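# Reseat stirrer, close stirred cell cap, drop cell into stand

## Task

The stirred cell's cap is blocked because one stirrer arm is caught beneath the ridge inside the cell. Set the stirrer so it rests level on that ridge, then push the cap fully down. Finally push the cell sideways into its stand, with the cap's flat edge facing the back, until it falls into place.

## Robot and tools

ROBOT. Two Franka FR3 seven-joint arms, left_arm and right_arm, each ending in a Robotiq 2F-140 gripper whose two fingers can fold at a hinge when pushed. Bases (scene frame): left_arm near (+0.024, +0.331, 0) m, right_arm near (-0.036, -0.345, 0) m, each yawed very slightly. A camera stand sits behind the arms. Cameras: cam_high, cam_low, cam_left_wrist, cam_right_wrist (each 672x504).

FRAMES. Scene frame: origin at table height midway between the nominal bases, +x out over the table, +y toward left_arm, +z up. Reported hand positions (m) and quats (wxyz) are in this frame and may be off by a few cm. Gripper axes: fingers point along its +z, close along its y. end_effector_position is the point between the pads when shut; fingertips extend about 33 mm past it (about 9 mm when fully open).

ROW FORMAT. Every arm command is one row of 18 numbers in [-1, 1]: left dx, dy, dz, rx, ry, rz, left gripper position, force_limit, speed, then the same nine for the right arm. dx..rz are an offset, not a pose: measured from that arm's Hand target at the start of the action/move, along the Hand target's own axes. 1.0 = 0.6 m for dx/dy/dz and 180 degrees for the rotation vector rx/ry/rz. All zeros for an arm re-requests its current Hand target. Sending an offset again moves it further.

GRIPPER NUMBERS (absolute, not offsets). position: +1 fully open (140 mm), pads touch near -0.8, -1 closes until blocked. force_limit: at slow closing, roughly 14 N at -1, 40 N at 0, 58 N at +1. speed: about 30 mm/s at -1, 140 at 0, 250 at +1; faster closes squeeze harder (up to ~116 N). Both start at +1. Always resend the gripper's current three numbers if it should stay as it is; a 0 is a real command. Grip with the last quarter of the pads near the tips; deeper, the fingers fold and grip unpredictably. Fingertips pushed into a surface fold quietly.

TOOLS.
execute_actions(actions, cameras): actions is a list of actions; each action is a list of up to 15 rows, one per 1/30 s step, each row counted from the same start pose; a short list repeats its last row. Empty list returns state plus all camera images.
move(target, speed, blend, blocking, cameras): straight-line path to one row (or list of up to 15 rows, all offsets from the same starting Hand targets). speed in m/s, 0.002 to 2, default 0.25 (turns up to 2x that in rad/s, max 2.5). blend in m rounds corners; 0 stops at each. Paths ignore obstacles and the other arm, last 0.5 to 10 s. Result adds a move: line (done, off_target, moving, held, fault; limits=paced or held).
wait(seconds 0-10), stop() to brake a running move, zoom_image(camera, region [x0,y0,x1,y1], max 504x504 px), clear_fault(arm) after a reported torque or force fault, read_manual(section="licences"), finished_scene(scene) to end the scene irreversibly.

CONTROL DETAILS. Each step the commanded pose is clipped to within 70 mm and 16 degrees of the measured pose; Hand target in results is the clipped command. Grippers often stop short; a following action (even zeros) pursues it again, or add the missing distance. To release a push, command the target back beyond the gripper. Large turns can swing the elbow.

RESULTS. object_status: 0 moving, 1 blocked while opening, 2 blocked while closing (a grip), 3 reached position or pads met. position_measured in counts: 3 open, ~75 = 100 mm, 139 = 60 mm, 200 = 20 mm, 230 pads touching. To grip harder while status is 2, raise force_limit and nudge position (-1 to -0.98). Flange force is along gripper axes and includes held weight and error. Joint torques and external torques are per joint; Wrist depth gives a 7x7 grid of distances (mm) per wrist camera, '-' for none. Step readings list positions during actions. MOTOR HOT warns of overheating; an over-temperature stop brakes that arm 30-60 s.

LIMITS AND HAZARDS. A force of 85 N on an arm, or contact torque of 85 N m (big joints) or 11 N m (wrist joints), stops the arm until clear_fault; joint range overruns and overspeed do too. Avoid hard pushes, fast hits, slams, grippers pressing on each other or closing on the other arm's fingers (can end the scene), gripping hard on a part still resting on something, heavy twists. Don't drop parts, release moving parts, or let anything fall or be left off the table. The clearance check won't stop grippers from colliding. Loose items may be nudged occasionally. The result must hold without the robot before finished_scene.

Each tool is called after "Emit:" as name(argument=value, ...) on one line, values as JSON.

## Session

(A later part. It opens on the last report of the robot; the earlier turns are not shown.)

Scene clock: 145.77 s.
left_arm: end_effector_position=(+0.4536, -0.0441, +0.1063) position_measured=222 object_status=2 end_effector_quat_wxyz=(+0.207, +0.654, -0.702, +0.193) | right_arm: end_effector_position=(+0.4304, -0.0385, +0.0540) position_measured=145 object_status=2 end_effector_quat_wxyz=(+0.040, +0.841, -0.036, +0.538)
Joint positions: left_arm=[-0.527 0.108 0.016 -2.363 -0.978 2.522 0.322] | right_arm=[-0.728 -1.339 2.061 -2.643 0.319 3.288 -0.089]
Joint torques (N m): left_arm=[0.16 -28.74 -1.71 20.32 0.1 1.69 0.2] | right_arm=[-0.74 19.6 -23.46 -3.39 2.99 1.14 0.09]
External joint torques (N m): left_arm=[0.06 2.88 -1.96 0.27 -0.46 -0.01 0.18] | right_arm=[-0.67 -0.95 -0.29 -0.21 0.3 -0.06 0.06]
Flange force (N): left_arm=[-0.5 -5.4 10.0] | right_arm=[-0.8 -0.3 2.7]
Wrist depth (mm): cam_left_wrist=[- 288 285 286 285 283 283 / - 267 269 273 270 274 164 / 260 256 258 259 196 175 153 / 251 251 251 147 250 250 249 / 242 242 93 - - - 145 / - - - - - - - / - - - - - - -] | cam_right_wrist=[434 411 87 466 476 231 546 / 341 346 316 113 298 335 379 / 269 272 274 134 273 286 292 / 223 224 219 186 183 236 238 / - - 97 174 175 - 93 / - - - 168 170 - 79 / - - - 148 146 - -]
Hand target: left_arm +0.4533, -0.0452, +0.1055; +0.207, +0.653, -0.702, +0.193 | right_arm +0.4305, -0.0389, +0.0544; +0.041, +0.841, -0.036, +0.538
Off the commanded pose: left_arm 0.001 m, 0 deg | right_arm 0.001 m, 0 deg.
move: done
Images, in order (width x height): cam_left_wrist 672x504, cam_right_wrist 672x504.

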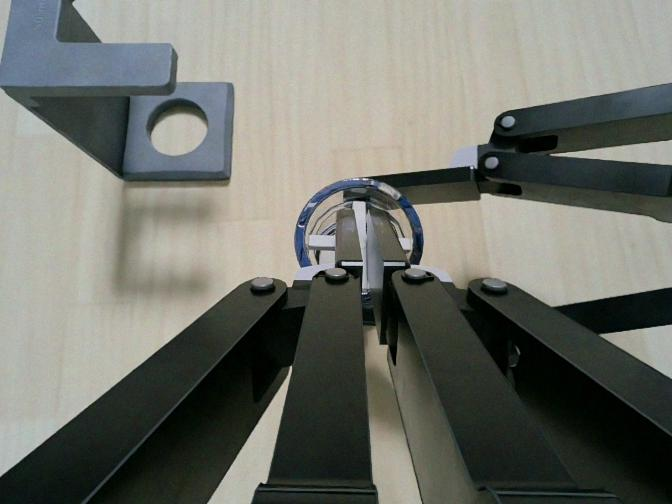

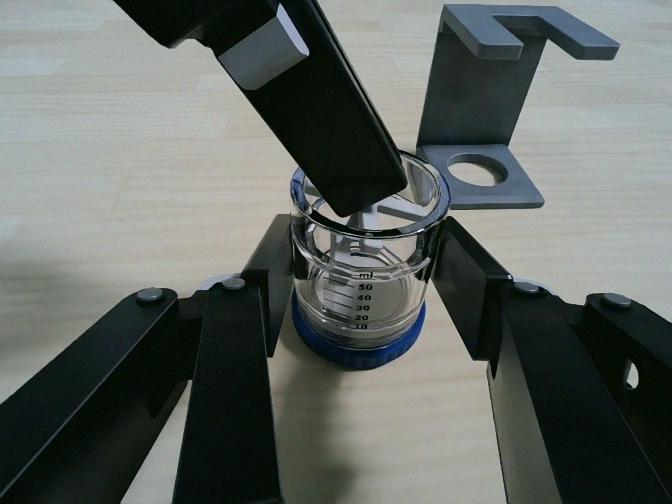

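Emit:
move(target=[[-0.0027,0,0.0042,0,0,0,-1,-0.9,-1,0,0,0,0,0,0,-1,-0.4,-1]], speed=[0.015], cameras=["cam_left_wrist"])

Emit:
zoom_image(camera="cam_left_wrist", region=[288, 172, 432, 272])

Scene clock: 146.77 s.
left_arm: end_effector_position=(+0.4536, -0.0442, +0.1033) position_measured=222 object_status=2 end_effector_quat_wxyz=(+0.207, +0.655, -0.701, +0.193) | right_arm: end_effector_position=(+0.4304, -0.0385, +0.0540) position_measured=145 object_status=2 end_effector_quat_wxyz=(+0.040, +0.841, -0.036, +0.538)
Joint positions: left_arm=[-0.527 0.114 0.015 -2.362 -0.985 2.526 0.325] | right_arm=[-0.728 -1.339 2.061 -2.643 0.319 3.288 -0.089]
Joint torques (N m): left_arm=[0.1 -29.59 -1.61 20.07 0.06 1.73 0.36] | right_arm=[-0.74 19.59 -23.47 -3.36 3.01 1.15 0.06]
External joint torques (N m): left_arm=[0.09 2.2 -1.79 0.06 -0.51 0.04 0.35] | right_arm=[-0.76 -0.96 -0.35 -0.2 0.33 -0.07 0.03]
Flange force (N): left_arm=[-1.2 -3.2 8.5] | right_arm=[-0.6 -0.3 2.9]
Wrist depth (mm): cam_left_wrist=[- 283 280 280 280 281 280 / - 265 265 268 268 270 158 / 256 253 259 257 195 173 153 / 246 245 249 147 245 247 246 / 236 238 93 - - - 143 / - - - - - - - / - - - - - - -] | cam_right_wrist=[433 79 87 501 472 238 550 / 343 345 315 116 324 353 381 / 268 271 273 126 272 285 292 / 221 224 218 168 172 236 237 / - - 97 173 175 - 93 / - - - 168 169 - 79 / - - - 148 146 - -]
Hand target: left_arm +0.4533, -0.0452, +0.1025; +0.207, +0.653, -0.702, +0.193 | right_arm +0.4305, -0.0389, +0.0544; +0.041, +0.841, -0.036, +0.538
Off the commanded pose: left_arm 0.001 m, 0 deg | right_arm 0.001 m, 0 deg.
move: done
Images, in order (width x height): cam_left_wrist 672x504.

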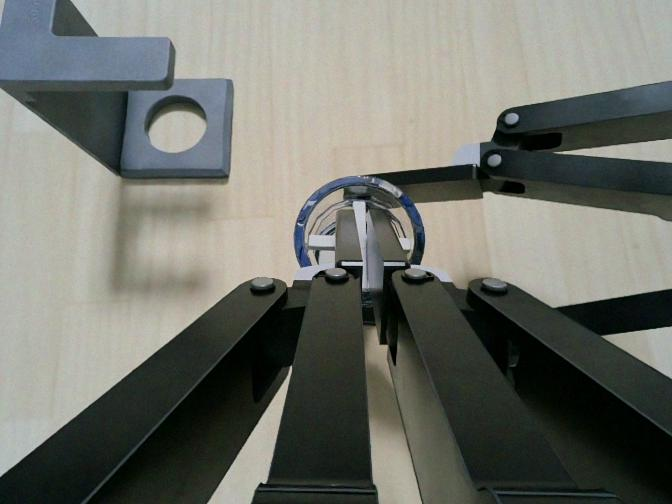

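Scaled by 3.500 from the camera's 672x504 image, which has a finer 960x720 frame.

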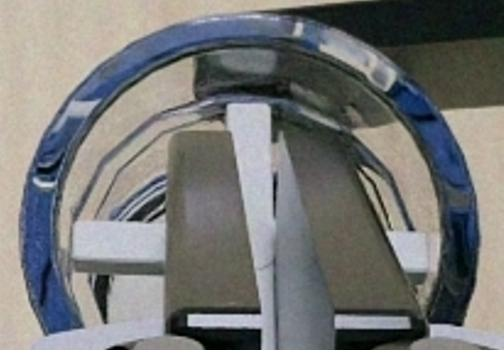

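Emit:
move(target=[[-0.0018,0,0.0028,0,0,0,-1,-0.9,-1,0,0,0,0,0,0,-1,-0.4,-1]], speed=[0.015], cameras=["cam_left_wrist","cam_right_wrist"])

Emit:
zoom_image(camera="cam_right_wrist", region=[330, 180, 450, 260])

Emit:
zoom_image(camera="cam_left_wrist", region=[330, 182, 400, 222])

Scene clock: 147.80 s.
left_arm: end_effector_position=(+0.4538, -0.0442, +0.1019) position_measured=222 object_status=2 end_effector_quat_wxyz=(+0.207, +0.655, -0.701, +0.193) | right_arm: end_effector_position=(+0.4304, -0.0386, +0.0540) position_measured=145 object_status=2 end_effector_quat_wxyz=(+0.040, +0.841, -0.036, +0.538)
Joint positions: left_arm=[-0.527 0.118 0.015 -2.362 -0.99 2.528 0.331] | right_arm=[-0.728 -1.339 2.061 -2.643 0.319 3.288 -0.089]
Joint velocities: left_arm=[-0.001 0.002 0 0 -0.002 0 0.006] | right_arm=[within noise]
Joint torques (N m): left_arm=[-0.25 -28.29 -1.94 20.12 0 1.89 0.39] | right_arm=[-0.39 19.9 -23.25 -2.86 2.78 1.21 0.07]
External joint torques (N m): left_arm=[-0.34 3.57 -2.2 0.16 -0.58 0.2 0.37] | right_arm=[-0.46 -0.72 -0.05 0.27 0.09 -0.01 0.04]
Flange force (N): left_arm=[-1.0 -5.7 13.0] | right_arm=[-1.0 -1.1 2.9]
Wrist depth (mm): cam_left_wrist=[- 278 281 279 278 279 278 / - 260 269 265 266 267 158 / 254 255 256 256 196 168 154 / 246 245 247 147 245 244 245 / 235 237 93 - - - 140 / - - - - - - - / - - - - - - -] | cam_right_wrist=[431 79 84 503 437 254 544 / 339 344 315 117 297 351 379 / 269 271 274 130 293 286 292 / 222 223 217 172 171 235 237 / - - 97 174 175 - 93 / - - - 168 169 - 79 / - - - 148 146 - -]
Hand target: left_arm +0.4533, -0.0452, +0.1005; +0.207, +0.653, -0.702, +0.193 | right_arm +0.4305, -0.0389, +0.0544; +0.041, +0.841, -0.036, +0.538
Off the commanded pose: left_arm 0.002 m, 0 deg | right_arm 0.000 m, 0 deg.
move: done
Images, in order (width x height): cam_left_wrist 672x504, cam_right_wrist 672x504.

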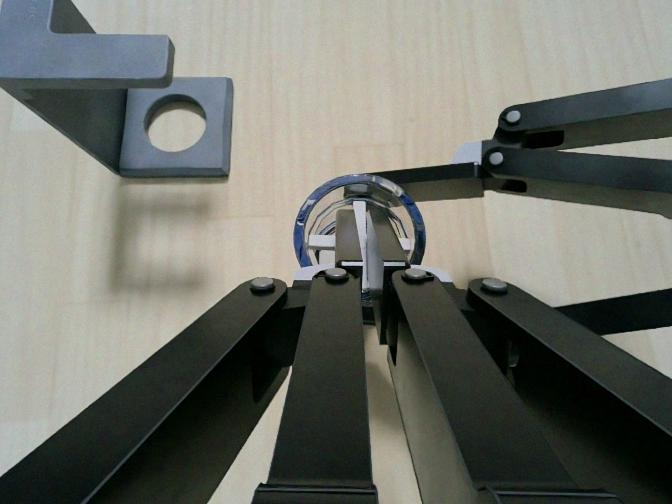

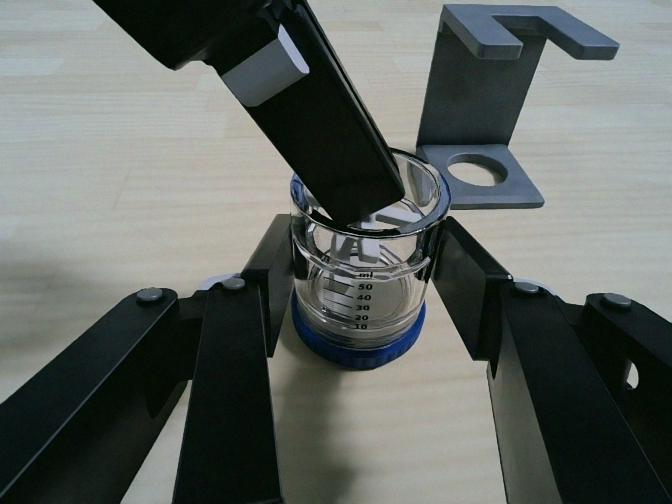

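Scaled by 4.200 from the camera's 672x504 image, which has a finer 960x720 frame.

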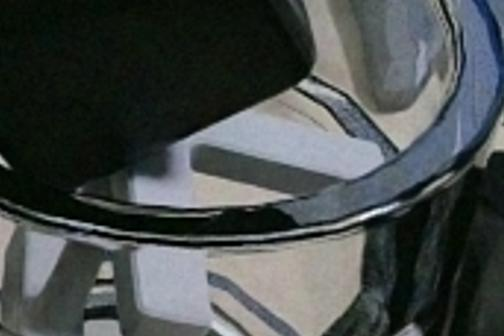

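Scaled by 7.200 from the camera's 672x504 image, which has a finer 960x720 frame.

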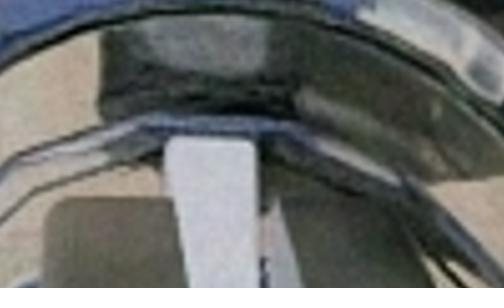

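Emit:
move(target=[0,0,0,0,0,0,-0.65,-0.9,-1,0,0,0,0,0,0,-1,-0.4,-1], cameras=["cam_right_wrist"])

Emit:
move(target=[0.0454,0,-0.0699,0,0,0,-0.65,-0.9,-1,0,0,0,0,0,0,-1,-0.4,-1], speed=0.06, cameras=["cam_left_wrist","cam_right_wrist"])

Emit:
zoom_image(camera="cam_right_wrist", region=[270, 130, 470, 290])

Emit:
zoom_image(camera="cam_left_wrist", region=[280, 170, 440, 350])

Scene clock: 148.57 s.
left_arm: end_effector_position=(+0.4537, -0.0442, +0.1017) position_measured=211 object_status=0 end_effector_quat_wxyz=(+0.207, +0.655, -0.701, +0.193) | right_arm: end_effector_position=(+0.4304, -0.0387, +0.0540) position_measured=145 object_status=2 end_effector_quat_wxyz=(+0.040, +0.841, -0.036, +0.538)
Joint positions: left_arm=[-0.527 0.118 0.015 -2.362 -0.99 2.528 0.332] | right_arm=[-0.728 -1.339 2.061 -2.643 0.319 3.288 -0.089]
Joint torques (N m): left_arm=[-0.06 -28.62 -1.83 20.07 0.06 1.86 0.4] | right_arm=[-0.47 19.78 -23.24 -2.82 2.82 1.22 0.09]
External joint torques (N m): left_arm=[-0.09 3.27 -2.03 0.11 -0.51 0.17 0.38] | right_arm=[-0.44 -0.81 0.03 0.28 0.12 -0.01 0.06]
Flange force (N): left_arm=[-1.3 -5.2 11.7] | right_arm=[-1.5 -1.1 2.9]
Wrist depth (mm): cam_left_wrist=[- 279 279 278 278 279 279 / - - 265 266 267 266 158 / 255 256 255 254 196 169 153 / 244 245 247 - 244 244 244 / 235 238 94 - - - 140 / - - - - - - - / - - - - - - -] | cam_right_wrist=[- - 86 502 439 223 546 / 341 344 - 115 300 334 379 / 268 272 264 126 273 286 291 / 221 223 226 164 172 237 237 / - - 97 174 175 - 93 / - - - 168 169 - 79 / - - - 148 146 - -]
Hand target: left_arm +0.4533, -0.0452, +0.1005; +0.207, +0.653, -0.702, +0.193 | right_arm +0.4305, -0.0389, +0.0544; +0.041, +0.841, -0.036, +0.538
Off the commanded pose: left_arm 0.002 m, 0 deg | right_arm 0.000 m, 0 deg.
move: done
Images, in order (width x height): cam_right_wrist 672x504.

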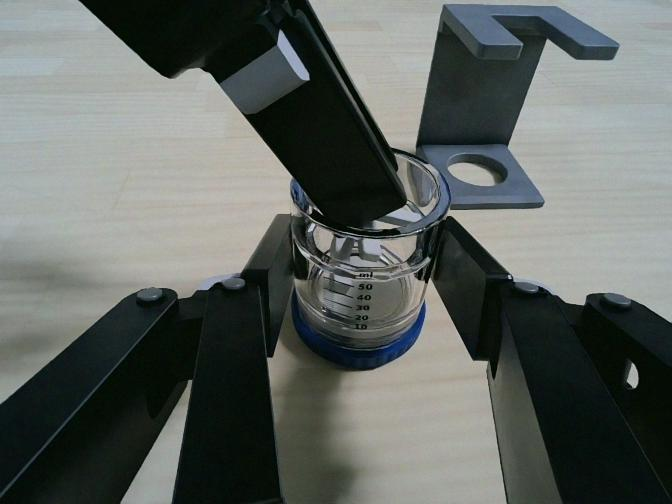

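Scene clock: 150.43 s.
left_arm: end_effector_position=(+0.4527, -0.0458, +0.1494) position_measured=211 object_status=3 end_effector_quat_wxyz=(+0.207, +0.652, -0.703, +0.194) | right_arm: end_effector_position=(+0.4304, -0.0387, +0.0540) position_measured=145 object_status=2 end_effector_quat_wxyz=(+0.040, +0.841, -0.036, +0.538)
Joint positions: left_arm=[-0.527 0.019 0.027 -2.36 -0.88 2.462 0.214] | right_arm=[-0.728 -1.339 2.061 -2.643 0.319 3.288 -0.089]
Joint velocities: left_arm=[0 -0.001 0.001 0.001 0 0 -0.006] | right_arm=[within noise]
Joint torques (N m): left_arm=[0.3 -28.48 -0.86 21.91 1.05 1.7 -0.17] | right_arm=[-0.64 19.63 -23.22 -3.3 2.84 1.08 0.01]
External joint torques (N m): left_arm=[0.35 1.49 -0.84 0.46 0.52 -0.15 -0.18] | right_arm=[-0.7 -1.01 -0.01 -0.24 0.15 -0.15 -0.02]
Flange force (N): left_arm=[1.7 -5.2 2.3] | right_arm=[-1.2 -0.3 2.9]
Wrist depth (mm): cam_left_wrist=[340 338 336 334 336 333 333 / 321 333 321 320 320 319 320 / 305 300 303 305 305 208 190 / 294 294 296 130 233 290 176 / 283 286 94 - - - 172 / - - - - - - - / - - - - - - -] | cam_right_wrist=[463 475 484 - 199 231 546 / 341 346 352 339 298 355 381 / 269 272 276 293 283 287 293 / 222 224 218 172 171 236 237 / - - 97 173 175 - 93 / - - - 169 169 - 79 / - - - 148 146 - -]
Hand target: left_arm +0.4532, -0.0453, +0.1505; +0.207, +0.653, -0.702, +0.193 | right_arm +0.4305, -0.0389, +0.0544; +0.041, +0.841, -0.036, +0.538
Off the commanded pose: left_arm 0.001 m, 0 deg | right_arm 0.000 m, 0 deg.
move: done
Images, in order (width x height): cam_left_wrist 672x504, cam_right_wrist 672x504.

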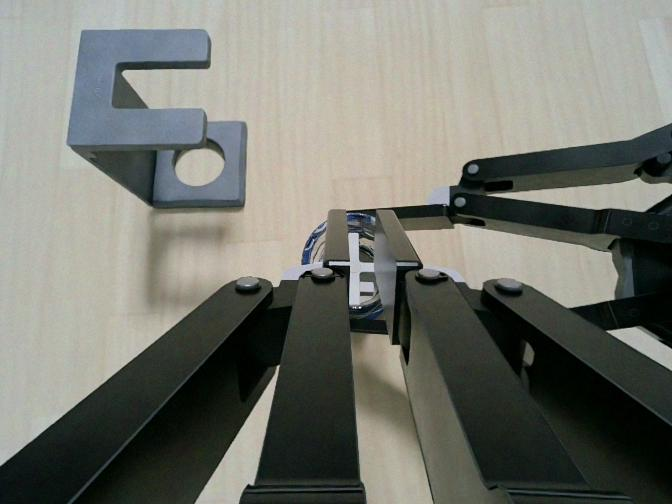

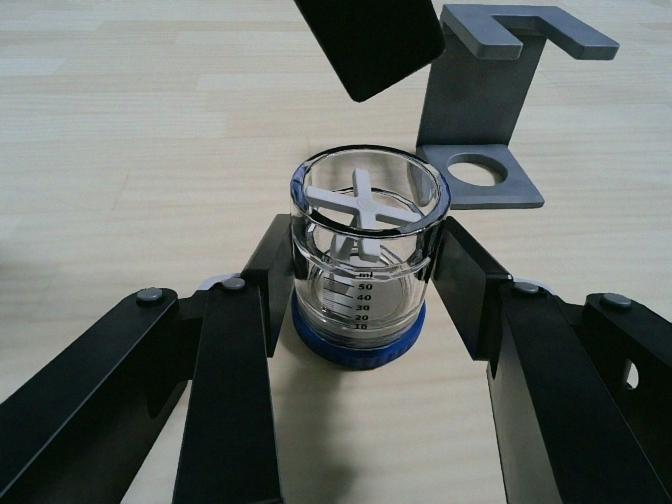

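Scaled by 2.520 from the camera's 672x504 image, which has a finer 960x720 frame.

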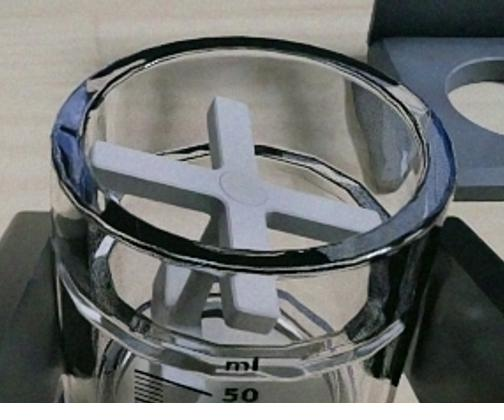

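Scaled by 2.800 from the camera's 672x504 image, which has a finer 960x720 frame.

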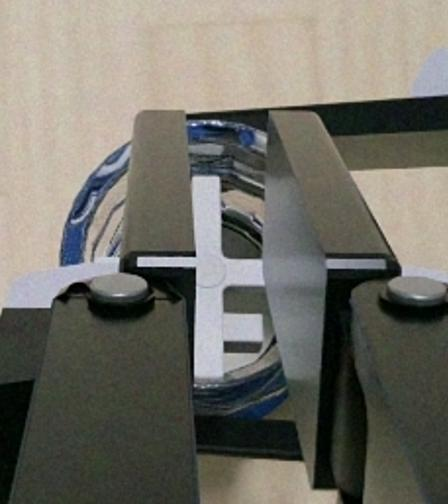

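Emit:
zoom_image(camera="cam_right_wrist", region=[290, 140, 450, 270])

Emit:
move(target=[0,0,-0.03,0,0,0,0.3,-0.8,0,0,0,0,0,0,0,-1,-0.4,-1], cameras=["cam_left_wrist"])

Emit:
zoom_image(camera="cam_left_wrist", region=[285, 190, 435, 350])

Scaled by 3.150 from the camera's 672x504 image, which has a finer 960x720 frame.

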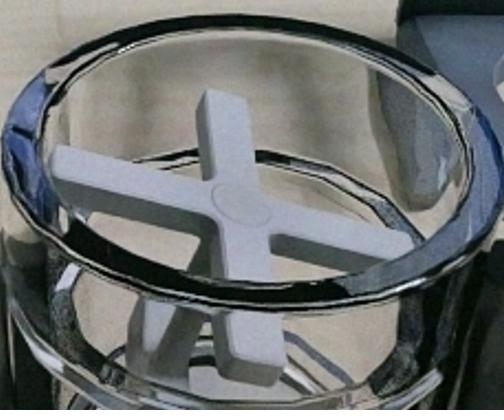

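Scene clock: 151.97 s.
left_arm: end_effector_position=(+0.4546, -0.0370, +0.1659) position_measured=91 object_status=3 end_effector_quat_wxyz=(+0.206, +0.651, -0.704, +0.195) | right_arm: end_effector_position=(+0.4304, -0.0387, +0.0540) position_measured=145 object_status=2 end_effector_quat_wxyz=(+0.040, +0.841, -0.036, +0.538)
Joint positions: left_arm=[-0.516 -0.02 0.04 -2.363 -0.844 2.428 0.191] | right_arm=[-0.728 -1.339 2.061 -2.643 0.319 3.288 -0.089]
Joint velocities: left_arm=[0 0.001 0 0 0 -0.002 -0.007] | right_arm=[within noise]
Joint torques (N m): left_arm=[0.39 -27.74 -0.93 21.45 1 1.81 -0.13] | right_arm=[-0.7 19.66 -23.25 -3.34 2.85 1.04 0.08]
External joint torques (N m): left_arm=[0.29 1.42 -1 -0.55 0.5 -0.12 -0.15] | right_arm=[-0.69 -0.97 -0.08 -0.2 0.16 -0.18 0.05]
Flange force (N): left_arm=[0.6 -1.8 2.0] | right_arm=[-1.2 -0.5 2.8]
Wrist depth (mm): cam_left_wrist=[357 361 354 355 353 354 352 / 339 351 341 339 337 335 335 / 325 316 323 324 323 223 200 / 311 314 168 304 305 148 189 / - - 294 295 291 115 90 / - - 286 286 286 282 - / - - 274 274 275 - -] | cam_right_wrist=[466 468 424 437 437 238 543 / 341 347 350 357 300 334 380 / 268 271 276 292 282 288 293 / 221 223 225 173 171 235 237 / - - 97 174 174 - 93 / - - - 168 169 - 79 / - - - 148 147 - -]
Hand target: left_arm +0.4539, -0.0356, +0.1656; +0.207, +0.653, -0.702, +0.193 | right_arm +0.4305, -0.0389, +0.0544; +0.041, +0.841, -0.036, +0.538
Off the commanded pose: left_arm 0.002 m, 0 deg | right_arm 0.000 m, 0 deg.
move: done
Images, in order (width x height): cam_left_wrist 672x504.

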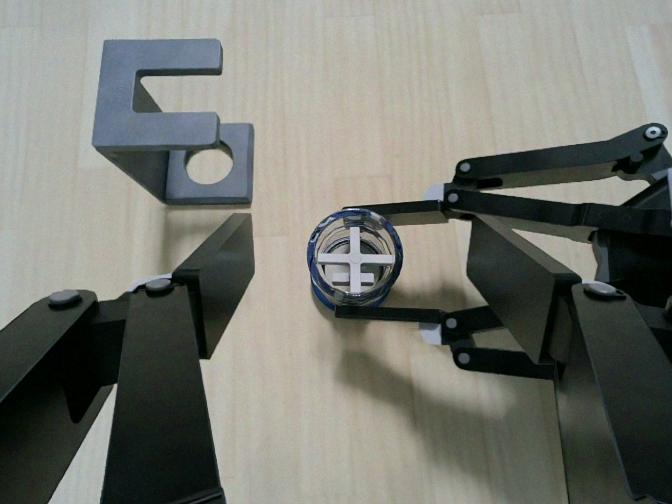

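Scaled by 3.150 from the camera's 672x504 image, which has a finer 960x720 frame.

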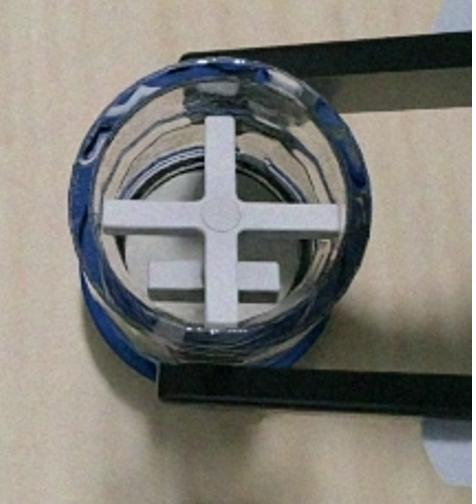

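Emit:
wait(seconds=0.2, cameras=["all"])

Emit:
zoom_image(camera="cam_right_wrist", region=[290, 140, 450, 270])

Emit:
zoom_image(camera="cam_left_wrist", region=[300, 200, 410, 310])

Scene clock: 152.87 s.
left_arm: end_effector_position=(+0.4545, -0.0370, +0.1659) position_measured=91 object_status=3 end_effector_quat_wxyz=(+0.207, +0.652, -0.703, +0.195) | right_arm: end_effector_position=(+0.4304, -0.0387, +0.0540) position_measured=145 object_status=2 end_effector_quat_wxyz=(+0.040, +0.841, -0.036, +0.538)
Joint positions: left_arm=[-0.516 -0.02 0.04 -2.363 -0.844 2.428 0.189] | right_arm=[-0.728 -1.339 2.061 -2.643 0.319 3.288 -0.089]
Joint torques (N m): left_arm=[0.44 -27.7 -0.98 21.45 1.03 1.74 -0.19] | right_arm=[-0.7 19.69 -23.2 -3.34 2.84 1.07 0.09]
External joint torques (N m): left_arm=[0.46 1.57 -0.93 -0.63 0.52 -0.17 -0.2] | right_arm=[-0.71 -0.91 -0.04 -0.21 0.15 -0.14 0.06]
Flange force (N): left_arm=[0.5 -2.1 1.9] | right_arm=[-1.1 -0.3 2.9]
Wrist depth (mm): cam_left_wrist=[356 361 355 357 351 352 354 / 339 339 340 339 336 338 337 / 326 321 323 321 323 223 200 / 312 314 167 308 306 148 189 / - - 296 296 292 115 90 / - - 286 286 287 282 - / - - 275 277 275 - -] | cam_right_wrist=[468 469 427 437 439 229 544 / 340 346 351 356 299 335 379 / 269 272 275 292 281 285 291 / 222 224 218 171 171 235 238 / - - 97 174 175 - 93 / - - - 168 169 - 79 / - - - 148 146 - -]
Hand target: left_arm +0.4539, -0.0356, +0.1656; +0.207, +0.653, -0.702, +0.193 | right_arm +0.4305, -0.0389, +0.0544; +0.041, +0.841, -0.036, +0.538
Tool commands: left_gripper/position=+0.3 left_gripper/force_limit=-0.8 left_gripper/speed=+0.0 right_gripper/position=-1.0 right_gripper/force_limit=-0.4 right_gripper/speed=-1.0
Off the commanded pose: left_arm 0.002 m, 0 deg | right_arm 0.000 m, 0 deg.
wait: 0.20 s; at rest from the start

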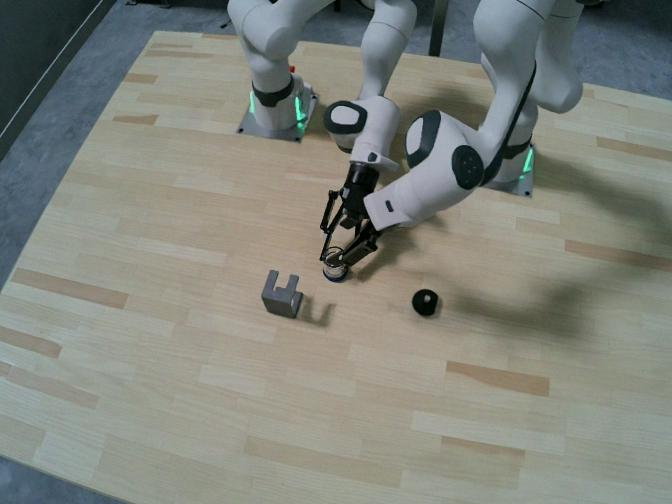

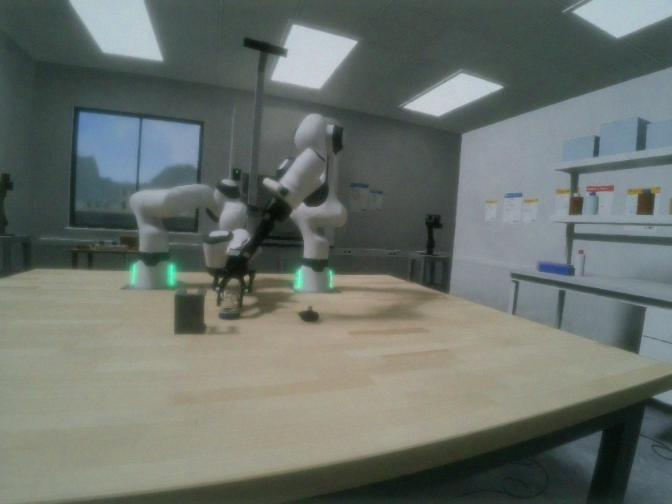

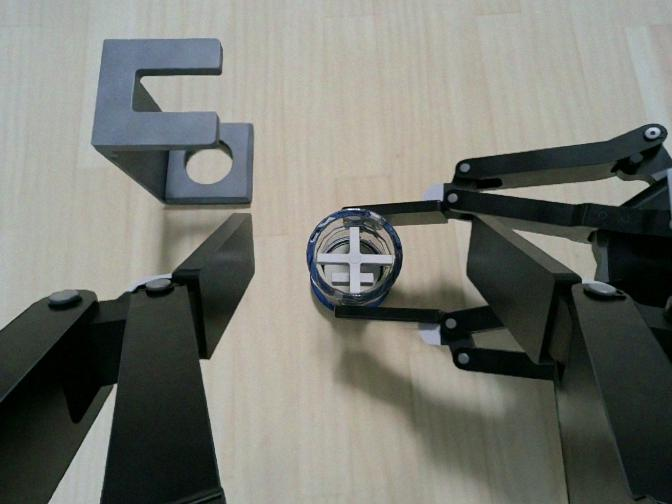

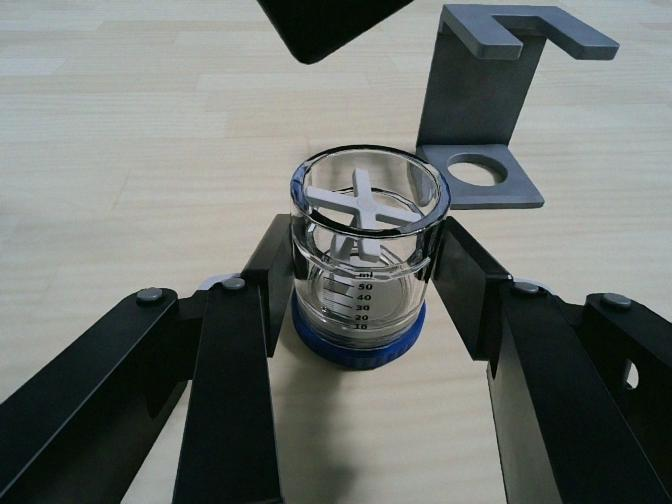

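Scaled by 3.150 from the camera's 672x504 image, which has a finer 960x720 frame.

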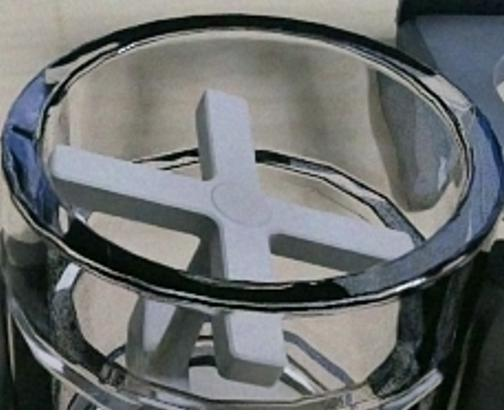

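Scaled by 4.582 from the camera's 672x504 image, which has a finer 960x720 frame.

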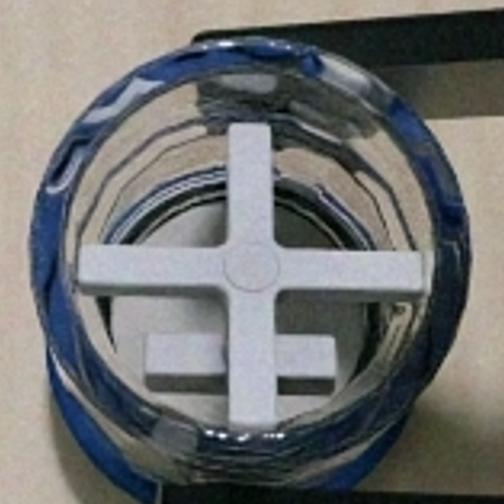

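Emit:
move(target=[[-0.036,0,0.0772,0,0,0,-1,-0.9,-1,0,0,0,0,0,0,-1,-0.4,-1],[-0.0492,0,0.0975,0,0,0,-1,-0.9,-1,0,0,0,0,0,0,-1,-0.4,-1]], speed=[0.12,0.02], cameras=["cam_left_wrist","cam_right_wrist"])

Emit:
zoom_image(camera="cam_right_wrist", region=[290, 140, 450, 270])

Emit:
zoom_image(camera="cam_left_wrist", region=[285, 170, 435, 290])

Scene clock: 156.87 s.
left_arm: end_effector_position=(+0.4582, -0.0435, +0.1060) position_measured=230 object_status=0 end_effector_quat_wxyz=(+0.205, +0.654, -0.700, +0.198) | right_arm: end_effector_position=(+0.4305, -0.0390, +0.0540) position_measured=145 object_status=2 end_effector_quat_wxyz=(+0.040, +0.841, -0.037, +0.538)
Joint positions: left_arm=[-0.525 0.112 0.017 -2.359 -0.992 2.53 0.337] | right_arm=[-0.728 -1.339 2.06 -2.643 0.319 3.287 -0.089]
Joint torques (N m): left_arm=[-0.38 -26.05 -1.78 17.46 0.71 1.53 0.35] | right_arm=[-0.29 19.58 -23.94 -2.7 3 1.28 0.11]
External joint torques (N m): left_arm=[-0.43 5.79 -2.01 -2.63 0.13 -0.17 0.33] | right_arm=[-0.35 -0.99 -0.86 0.43 0.32 0.06 0.08]
Flange force (N): left_arm=[-3.6 -3.5 13.7] | right_arm=[-0.2 -2.0 2.5]
Wrist depth (mm): cam_left_wrist=[- 288 286 286 284 284 282 / - 173 271 273 270 271 161 / 261 259 258 260 202 175 156 / 251 249 249 250 248 247 247 / 242 243 88 93 - 150 146 / - - - - - - - / - - - - - - -] | cam_right_wrist=[458 416 93 469 442 239 547 / 341 347 317 124 293 336 379 / 269 272 275 139 282 292 291 / 221 224 218 189 172 236 237 / - - 97 173 175 - 93 / - - - 168 169 - 79 / - - - 148 147 - -]
Hand target: left_arm +0.4535, -0.0425, +0.1005; +0.207, +0.653, -0.702, +0.193 | right_arm +0.4305, -0.0389, +0.0544; +0.041, +0.841, -0.036, +0.538
Off the commanded pose: left_arm 0.007 m, 1 deg | right_arm 0.000 m, 0 deg.
move: off_target (left_arm)
Images, in order (width x height): cam_left_wrist 672x504, cam_right_wrist 672x504.

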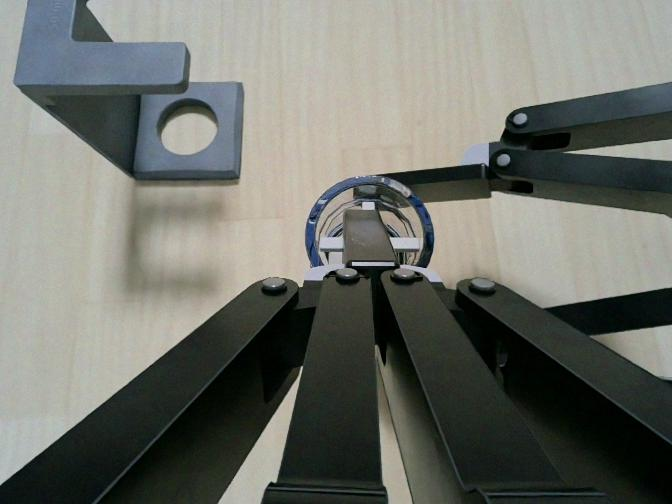

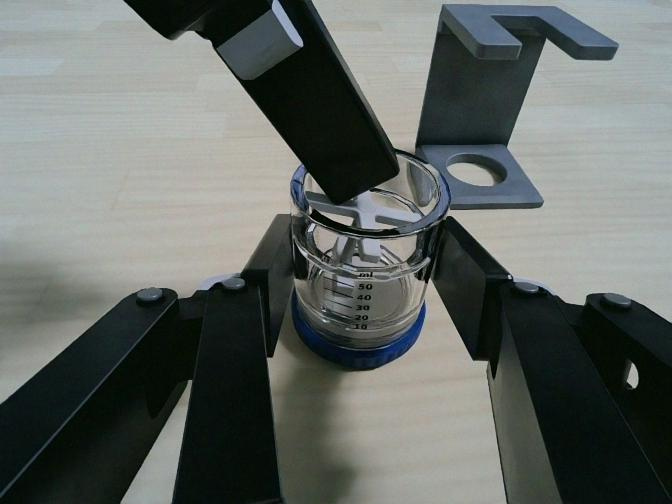

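Scaled by 3.150 from the camera's 672x504 image, which has a finer 960x720 frame.

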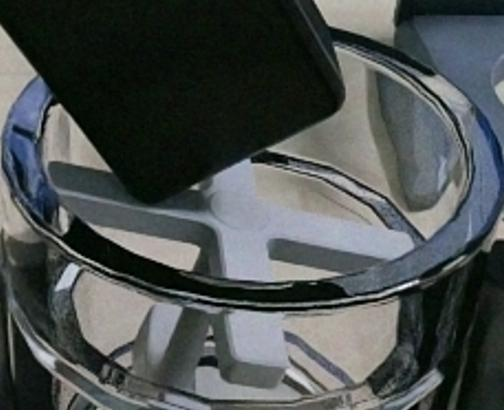

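Scaled by 3.360 from the camera's 672x504 image, which has a finer 960x720 frame.

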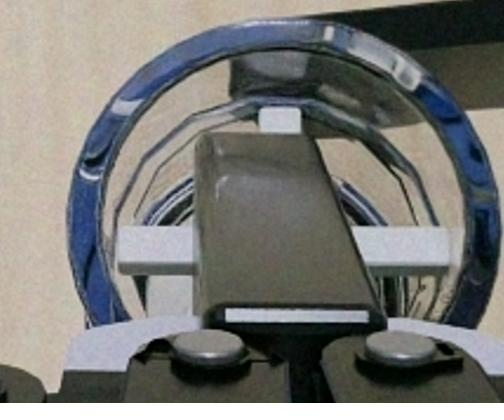

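Emit:
move(target=[-0.0035,-0.005,0.0042,0,0,0,-1,-0.9,-1,0,0,0,0,0,0,-1,-0.4,-1], speed=0.02, cameras=["cam_left_wrist","cam_right_wrist"])

Emit:
zoom_image(camera="cam_right_wrist", region=[290, 140, 450, 270])

Scene clock: 157.97 s.
left_arm: end_effector_position=(+0.4595, -0.0454, +0.1053) position_measured=230 object_status=3 end_effector_quat_wxyz=(+0.206, +0.653, -0.701, +0.199) | right_arm: end_effector_position=(+0.4305, -0.0390, +0.0540) position_measured=145 object_status=2 end_effector_quat_wxyz=(+0.040, +0.841, -0.037, +0.538)
Joint positions: left_arm=[-0.525 0.12 0.017 -2.351 -0.996 2.527 0.342] | right_arm=[-0.728 -1.339 2.06 -2.643 0.319 3.287 -0.089]
Joint velocities: left_arm=[0 0.002 0.001 0.003 -0.003 -0.001 0.006] | right_arm=[within noise]
Joint torques (N m): left_arm=[0.59 -24.17 -0.71 17.26 0.55 2.01 0.39] | right_arm=[-0.32 19.71 -23.57 -3.36 2.94 1.3 0.04]
External joint torques (N m): left_arm=[0.5 7.89 -0.97 -2.79 -0.02 0.32 0.38] | right_arm=[-0.49 -0.95 -0.39 -0.32 0.25 0.06 0.01]
Flange force (N): left_arm=[-6.1 -7.9 18.4] | right_arm=[-0.4 0.2 2.0]
Wrist depth (mm): cam_left_wrist=[- 288 286 286 283 283 282 / - 257 270 272 270 272 163 / 262 257 258 259 254 180 155 / 251 250 249 249 249 247 246 / 240 242 88 93 - - 148 / - - - - - - - / - - - - - - -] | cam_right_wrist=[464 414 95 471 473 230 543 / 342 345 315 125 292 337 380 / 269 272 275 137 271 286 292 / 222 224 225 192 171 236 237 / - - 97 173 174 - 94 / - - - 168 169 - 79 / - - - 148 146 - -]
Hand target: left_arm +0.4565, -0.0423, +0.0972; +0.207, +0.653, -0.702, +0.193 | right_arm +0.4305, -0.0389, +0.0544; +0.041, +0.841, -0.036, +0.538
Off the commanded pose: left_arm 0.009 m, 1 deg | right_arm 0.000 m, 0 deg.
move: off_target (left_arm)
Images, in order (width x height): cam_left_wrist 672x504, cam_right_wrist 672x504.

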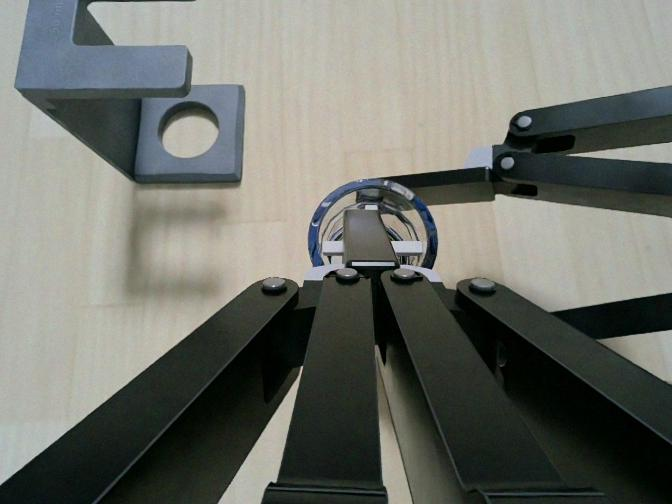

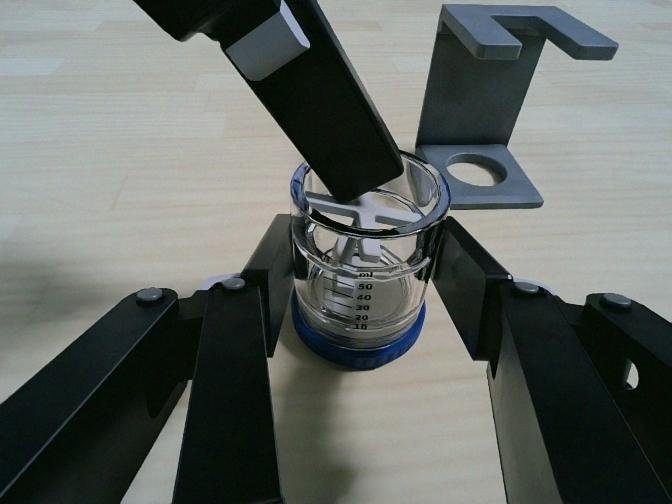

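Scaled by 3.150 from the camera's 672x504 image, which has a finer 960x720 frame.

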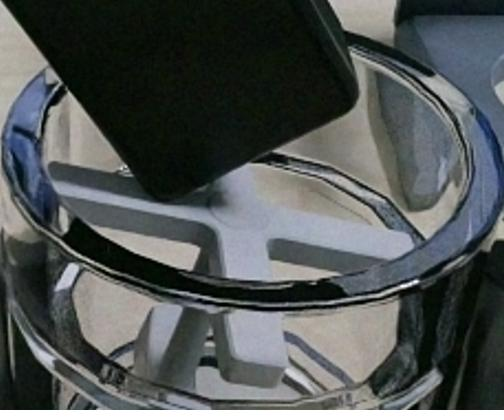

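Emit:
move(target=[0.0454,0,-0.0699,0,0,0,-1,-0.9,-1,0,0,0,0,0,0,-1,-0.4,-1], speed=0.08, cameras=["cam_right_wrist"])

Emit:
zoom_image(camera="cam_right_wrist", region=[290, 140, 450, 270])

Emit:
move(target=[0.005,0.005,-0.03,0,0,0,0.3,-0.8,0,0,0,0,0,0,0,-1,-0.4,-1], cameras=["cam_left_wrist"])

Emit:
zoom_image(camera="cam_left_wrist", region=[290, 190, 430, 320])

Scene clock: 160.03 s.
left_arm: end_effector_position=(+0.4560, -0.0428, +0.1462) position_measured=230 object_status=3 end_effector_quat_wxyz=(+0.207, +0.652, -0.703, +0.194) | right_arm: end_effector_position=(+0.4305, -0.0390, +0.0540) position_measured=145 object_status=2 end_effector_quat_wxyz=(+0.040, +0.841, -0.037, +0.538)
Joint positions: left_arm=[-0.525 0.029 0.033 -2.356 -0.884 2.46 0.226] | right_arm=[-0.728 -1.339 2.06 -2.643 0.319 3.287 -0.089]
Joint velocities: left_arm=[0 0 -0.001 0 0 0 -0.008] | right_arm=[within noise]
Joint torques (N m): left_arm=[0.3 -28.59 -0.85 21.85 1.05 1.69 -0.05] | right_arm=[-0.55 19.62 -23.34 -3.31 2.95 1.2 0.1]
External joint torques (N m): left_arm=[0.5 1.67 -0.71 0.42 0.52 -0.13 -0.07] | right_arm=[-0.59 -0.97 -0.13 -0.16 0.25 -0.01 0.07]
Flange force (N): left_arm=[1.1 -5.7 2.7] | right_arm=[-1.2 -0.2 2.7]
Wrist depth (mm): cam_left_wrist=[331 326 332 332 331 329 329 / 316 268 320 317 316 316 316 / 306 295 302 304 301 203 194 / 291 291 291 147 289 287 177 / 280 282 88 93 - 180 273 / - - - - - - - / - - - - - - -] | cam_right_wrist=[466 477 454 108 215 239 542 / 340 346 352 339 299 372 379 / 269 272 277 281 282 286 292 / 222 223 218 173 171 235 237 / - - 97 174 175 - 94 / - - - 168 169 - 79 / - - - 148 146 - -]
Hand target: left_arm +0.4565, -0.0424, +0.1472; +0.207, +0.653, -0.702, +0.193 | right_arm +0.4305, -0.0389, +0.0544; +0.041, +0.841, -0.036, +0.538
Off the commanded pose: left_arm 0.001 m, 0 deg | right_arm 0.000 m, 0 deg.
move: done
Images, in order (width x height): cam_right_wrist 672x504.

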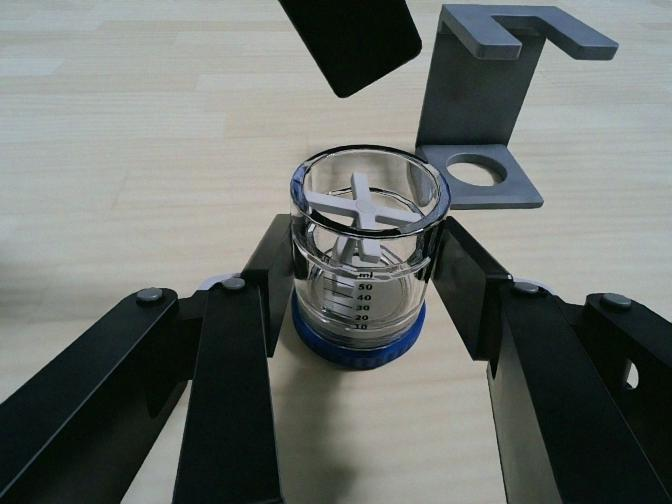

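Scaled by 3.150 from the camera's 672x504 image, which has a finer 960x720 frame.

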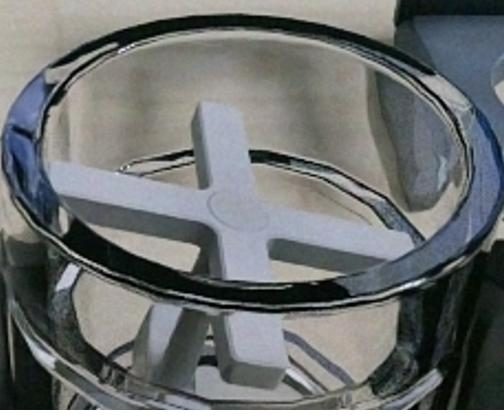

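Scene clock: 161.20 s.
left_arm: end_effector_position=(+0.4546, -0.0364, +0.1642) position_measured=91 object_status=3 end_effector_quat_wxyz=(+0.206, +0.651, -0.704, +0.195) | right_arm: end_effector_position=(+0.4305, -0.0390, +0.0540) position_measured=145 object_status=2 end_effector_quat_wxyz=(+0.040, +0.841, -0.037, +0.538)
Joint positions: left_arm=[-0.518 -0.018 0.042 -2.365 -0.848 2.43 0.196] | right_arm=[-0.728 -1.339 2.06 -2.643 0.319 3.287 -0.089]
Joint velocities: left_arm=[-0.001 0.001 0 0 0.001 -0.002 -0.007] | right_arm=[within noise]
Joint torques (N m): left_arm=[0.44 -27.78 -0.96 21.45 1.01 1.75 -0.07] | right_arm=[-0.5 19.58 -23.38 -3.23 2.95 1.17 0.03]
External joint torques (N m): left_arm=[0.6 1.34 -0.77 -0.46 0.5 -0.13 -0.08] | right_arm=[-0.48 -0.98 -0.2 -0.06 0.26 -0.04 0]
Flange force (N): left_arm=[0.2 -2.2 1.5] | right_arm=[-1.1 -0.6 2.4]
Wrist depth (mm): cam_left_wrist=[353 355 355 354 350 351 351 / 337 343 341 334 335 335 335 / 324 323 325 321 319 218 199 / 309 312 167 310 304 148 186 / - - 294 292 291 115 81 / - - 285 285 282 282 - / - - 275 274 273 - -] | cam_right_wrist=[463 443 - - 264 238 546 / 342 347 352 357 351 335 379 / 268 272 275 291 281 289 293 / 222 223 218 176 171 235 237 / - - 97 174 175 - 93 / - - - 168 169 - 79 / - - - 148 147 - -]
Hand target: left_arm +0.4540, -0.0350, +0.1640; +0.207, +0.653, -0.702, +0.193 | right_arm +0.4305, -0.0389, +0.0544; +0.041, +0.841, -0.036, +0.538
Off the commanded pose: left_arm 0.002 m, 0 deg | right_arm 0.000 m, 0 deg.
move: done
Images, in order (width x height): cam_left_wrist 672x504.

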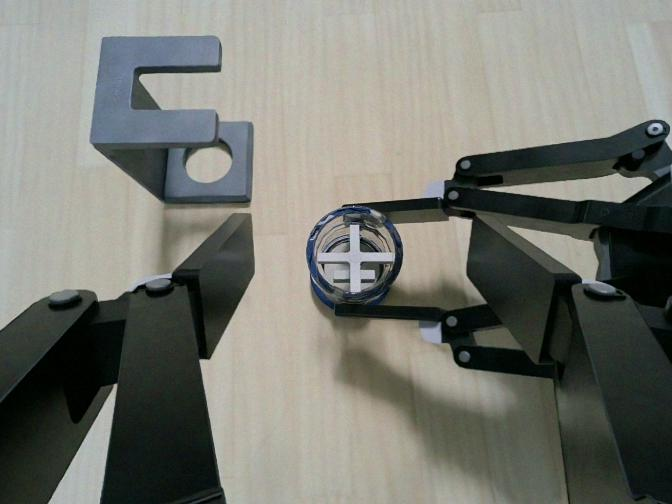

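Scaled by 3.600 from the camera's 672x504 image, which has a finer 960x720 frame.

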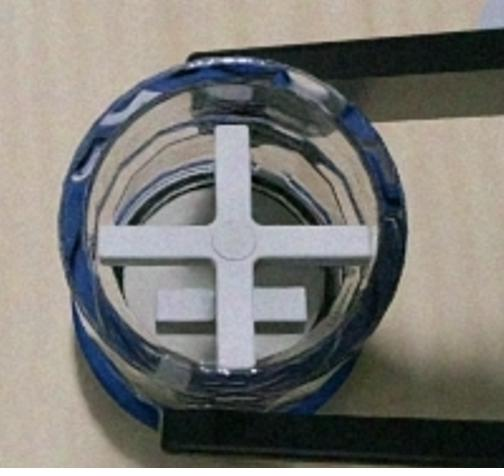

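Emit:
zoom_image(camera="cam_left_wrist", region=[315, 205, 395, 305])

Emit:
zoom_image(camera="cam_right_wrist", region=[360, 160, 450, 240])

Emit:
zoom_image(camera="cam_right_wrist", region=[285, 160, 375, 240])

Scaled by 5.040 from the camera's 672x504 image, which has a finer 960x720 frame.

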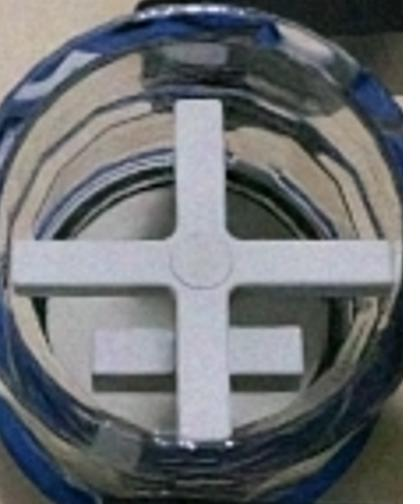

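This scene's latest camera images include none from cam_right_wrist. They are from: cam_left_wrist. cam_right_wrist's image comes with the result of a call that names it in "cameras".

This scene's latest camera images include none from cam_right_wrist. They are from: cam_left_wrist. cam_right_wrist's image comes with the result of a call that names it in "cameras".

Emit:
move(target=[[-0.0214,0.0005,0.0576,0,0,0,-0.65,-0.8,0,0,0,0,0,0,0,-1,-0.4,-1],[-0.0496,0.0005,0.1009,0,0,0,-0.65,-0.8,0,0,0,0,0,0,0,-1,-0.4,-1]], speed=[0.12,0.04], cameras=["cam_left_wrist","cam_right_wrist"])

Emit:
zoom_image(camera="cam_left_wrist", region=[280, 170, 440, 350])

Emit:
zoom_image(camera="cam_right_wrist", region=[270, 100, 470, 290])

Scene clock: 166.00 s.
left_arm: end_effector_position=(+0.4532, -0.0443, +0.1005) position_measured=211 object_status=3 end_effector_quat_wxyz=(+0.208, +0.654, -0.701, +0.194) | right_arm: end_effector_position=(+0.4306, -0.0391, +0.0540) position_measured=145 object_status=2 end_effector_quat_wxyz=(+0.040, +0.841, -0.037, +0.538)
Joint positions: left_arm=[-0.527 0.12 0.016 -2.362 -0.999 2.527 0.343] | right_arm=[-0.729 -1.339 2.06 -2.643 0.319 3.287 -0.089]
Joint velocities: left_arm=[0.001 0.002 -0.001 0 0.001 0 0.005] | right_arm=[within noise]
Joint torques (N m): left_arm=[0.38 -27.1 -1.38 18.88 0.19 2.3 0.47] | right_arm=[-0.22 19.74 -23.9 -2.97 3.02 1.31 0.08]
External joint torques (N m): left_arm=[0.25 4.76 -1.68 -0.94 -0.37 0.63 0.46] | right_arm=[-0.09 -0.79 -0.6 0.27 0.31 0.11 0.05]
Flange force (N): left_arm=[-3.3 -5.3 14.6] | right_arm=[-0.4 -1.2 1.3]
Wrist depth (mm): cam_left_wrist=[- 283 279 278 278 277 277 / - - 259 265 266 179 158 / 255 253 253 254 193 167 152 / 244 242 245 - 243 243 243 / 235 237 94 - - - 139 / - - - - - - - / - - - - - - -] | cam_right_wrist=[- 70 - 502 439 238 543 / 339 341 111 127 292 335 381 / 269 273 265 124 282 288 292 / 222 224 217 184 171 236 238 / - - 97 174 175 - 93 / - - - 169 169 - 79 / - - - 148 146 - -]
Hand target: left_arm +0.4532, -0.0428, +0.0970; +0.207, +0.653, -0.702, +0.193 | right_arm +0.4305, -0.0389, +0.0544; +0.041, +0.841, -0.036, +0.538
Off the commanded pose: left_arm 0.004 m, 0 deg | right_arm 0.000 m, 0 deg.
move: off_target (left_arm)
Images, in order (width x height): cam_left_wrist 672x504, cam_right_wrist 672x504.

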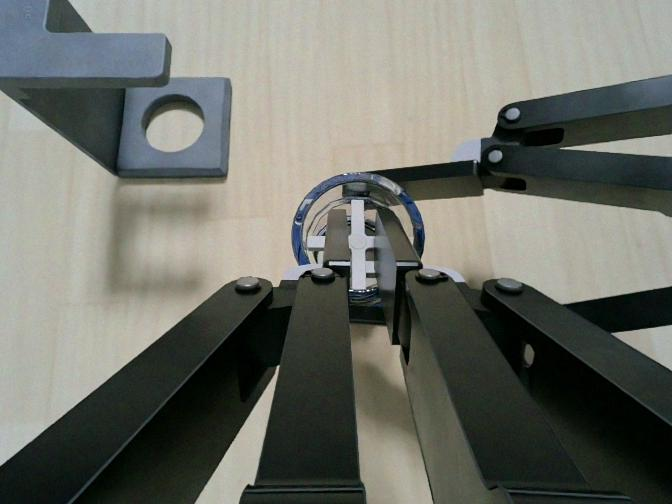

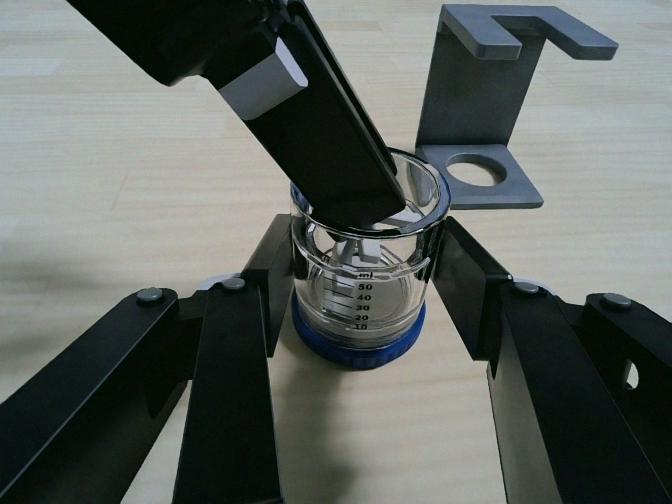

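Scaled by 2.800 from the camera's 672x504 image, which has a finer 960x720 frame.

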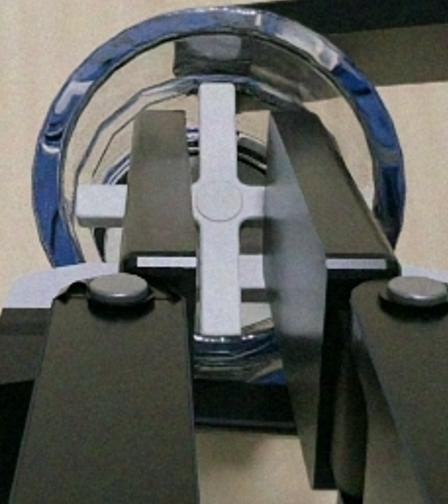

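Scaled by 2.520 from the camera's 672x504 image, which has a finer 960x720 frame.

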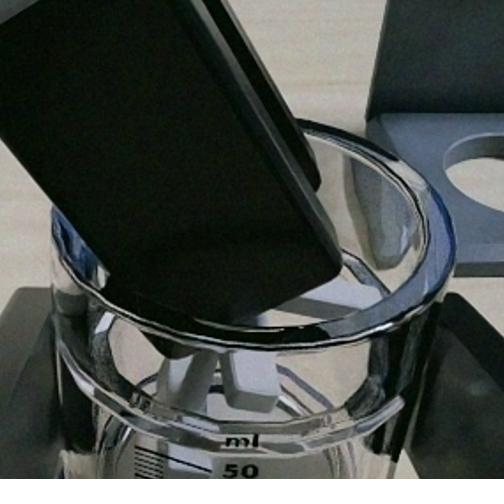

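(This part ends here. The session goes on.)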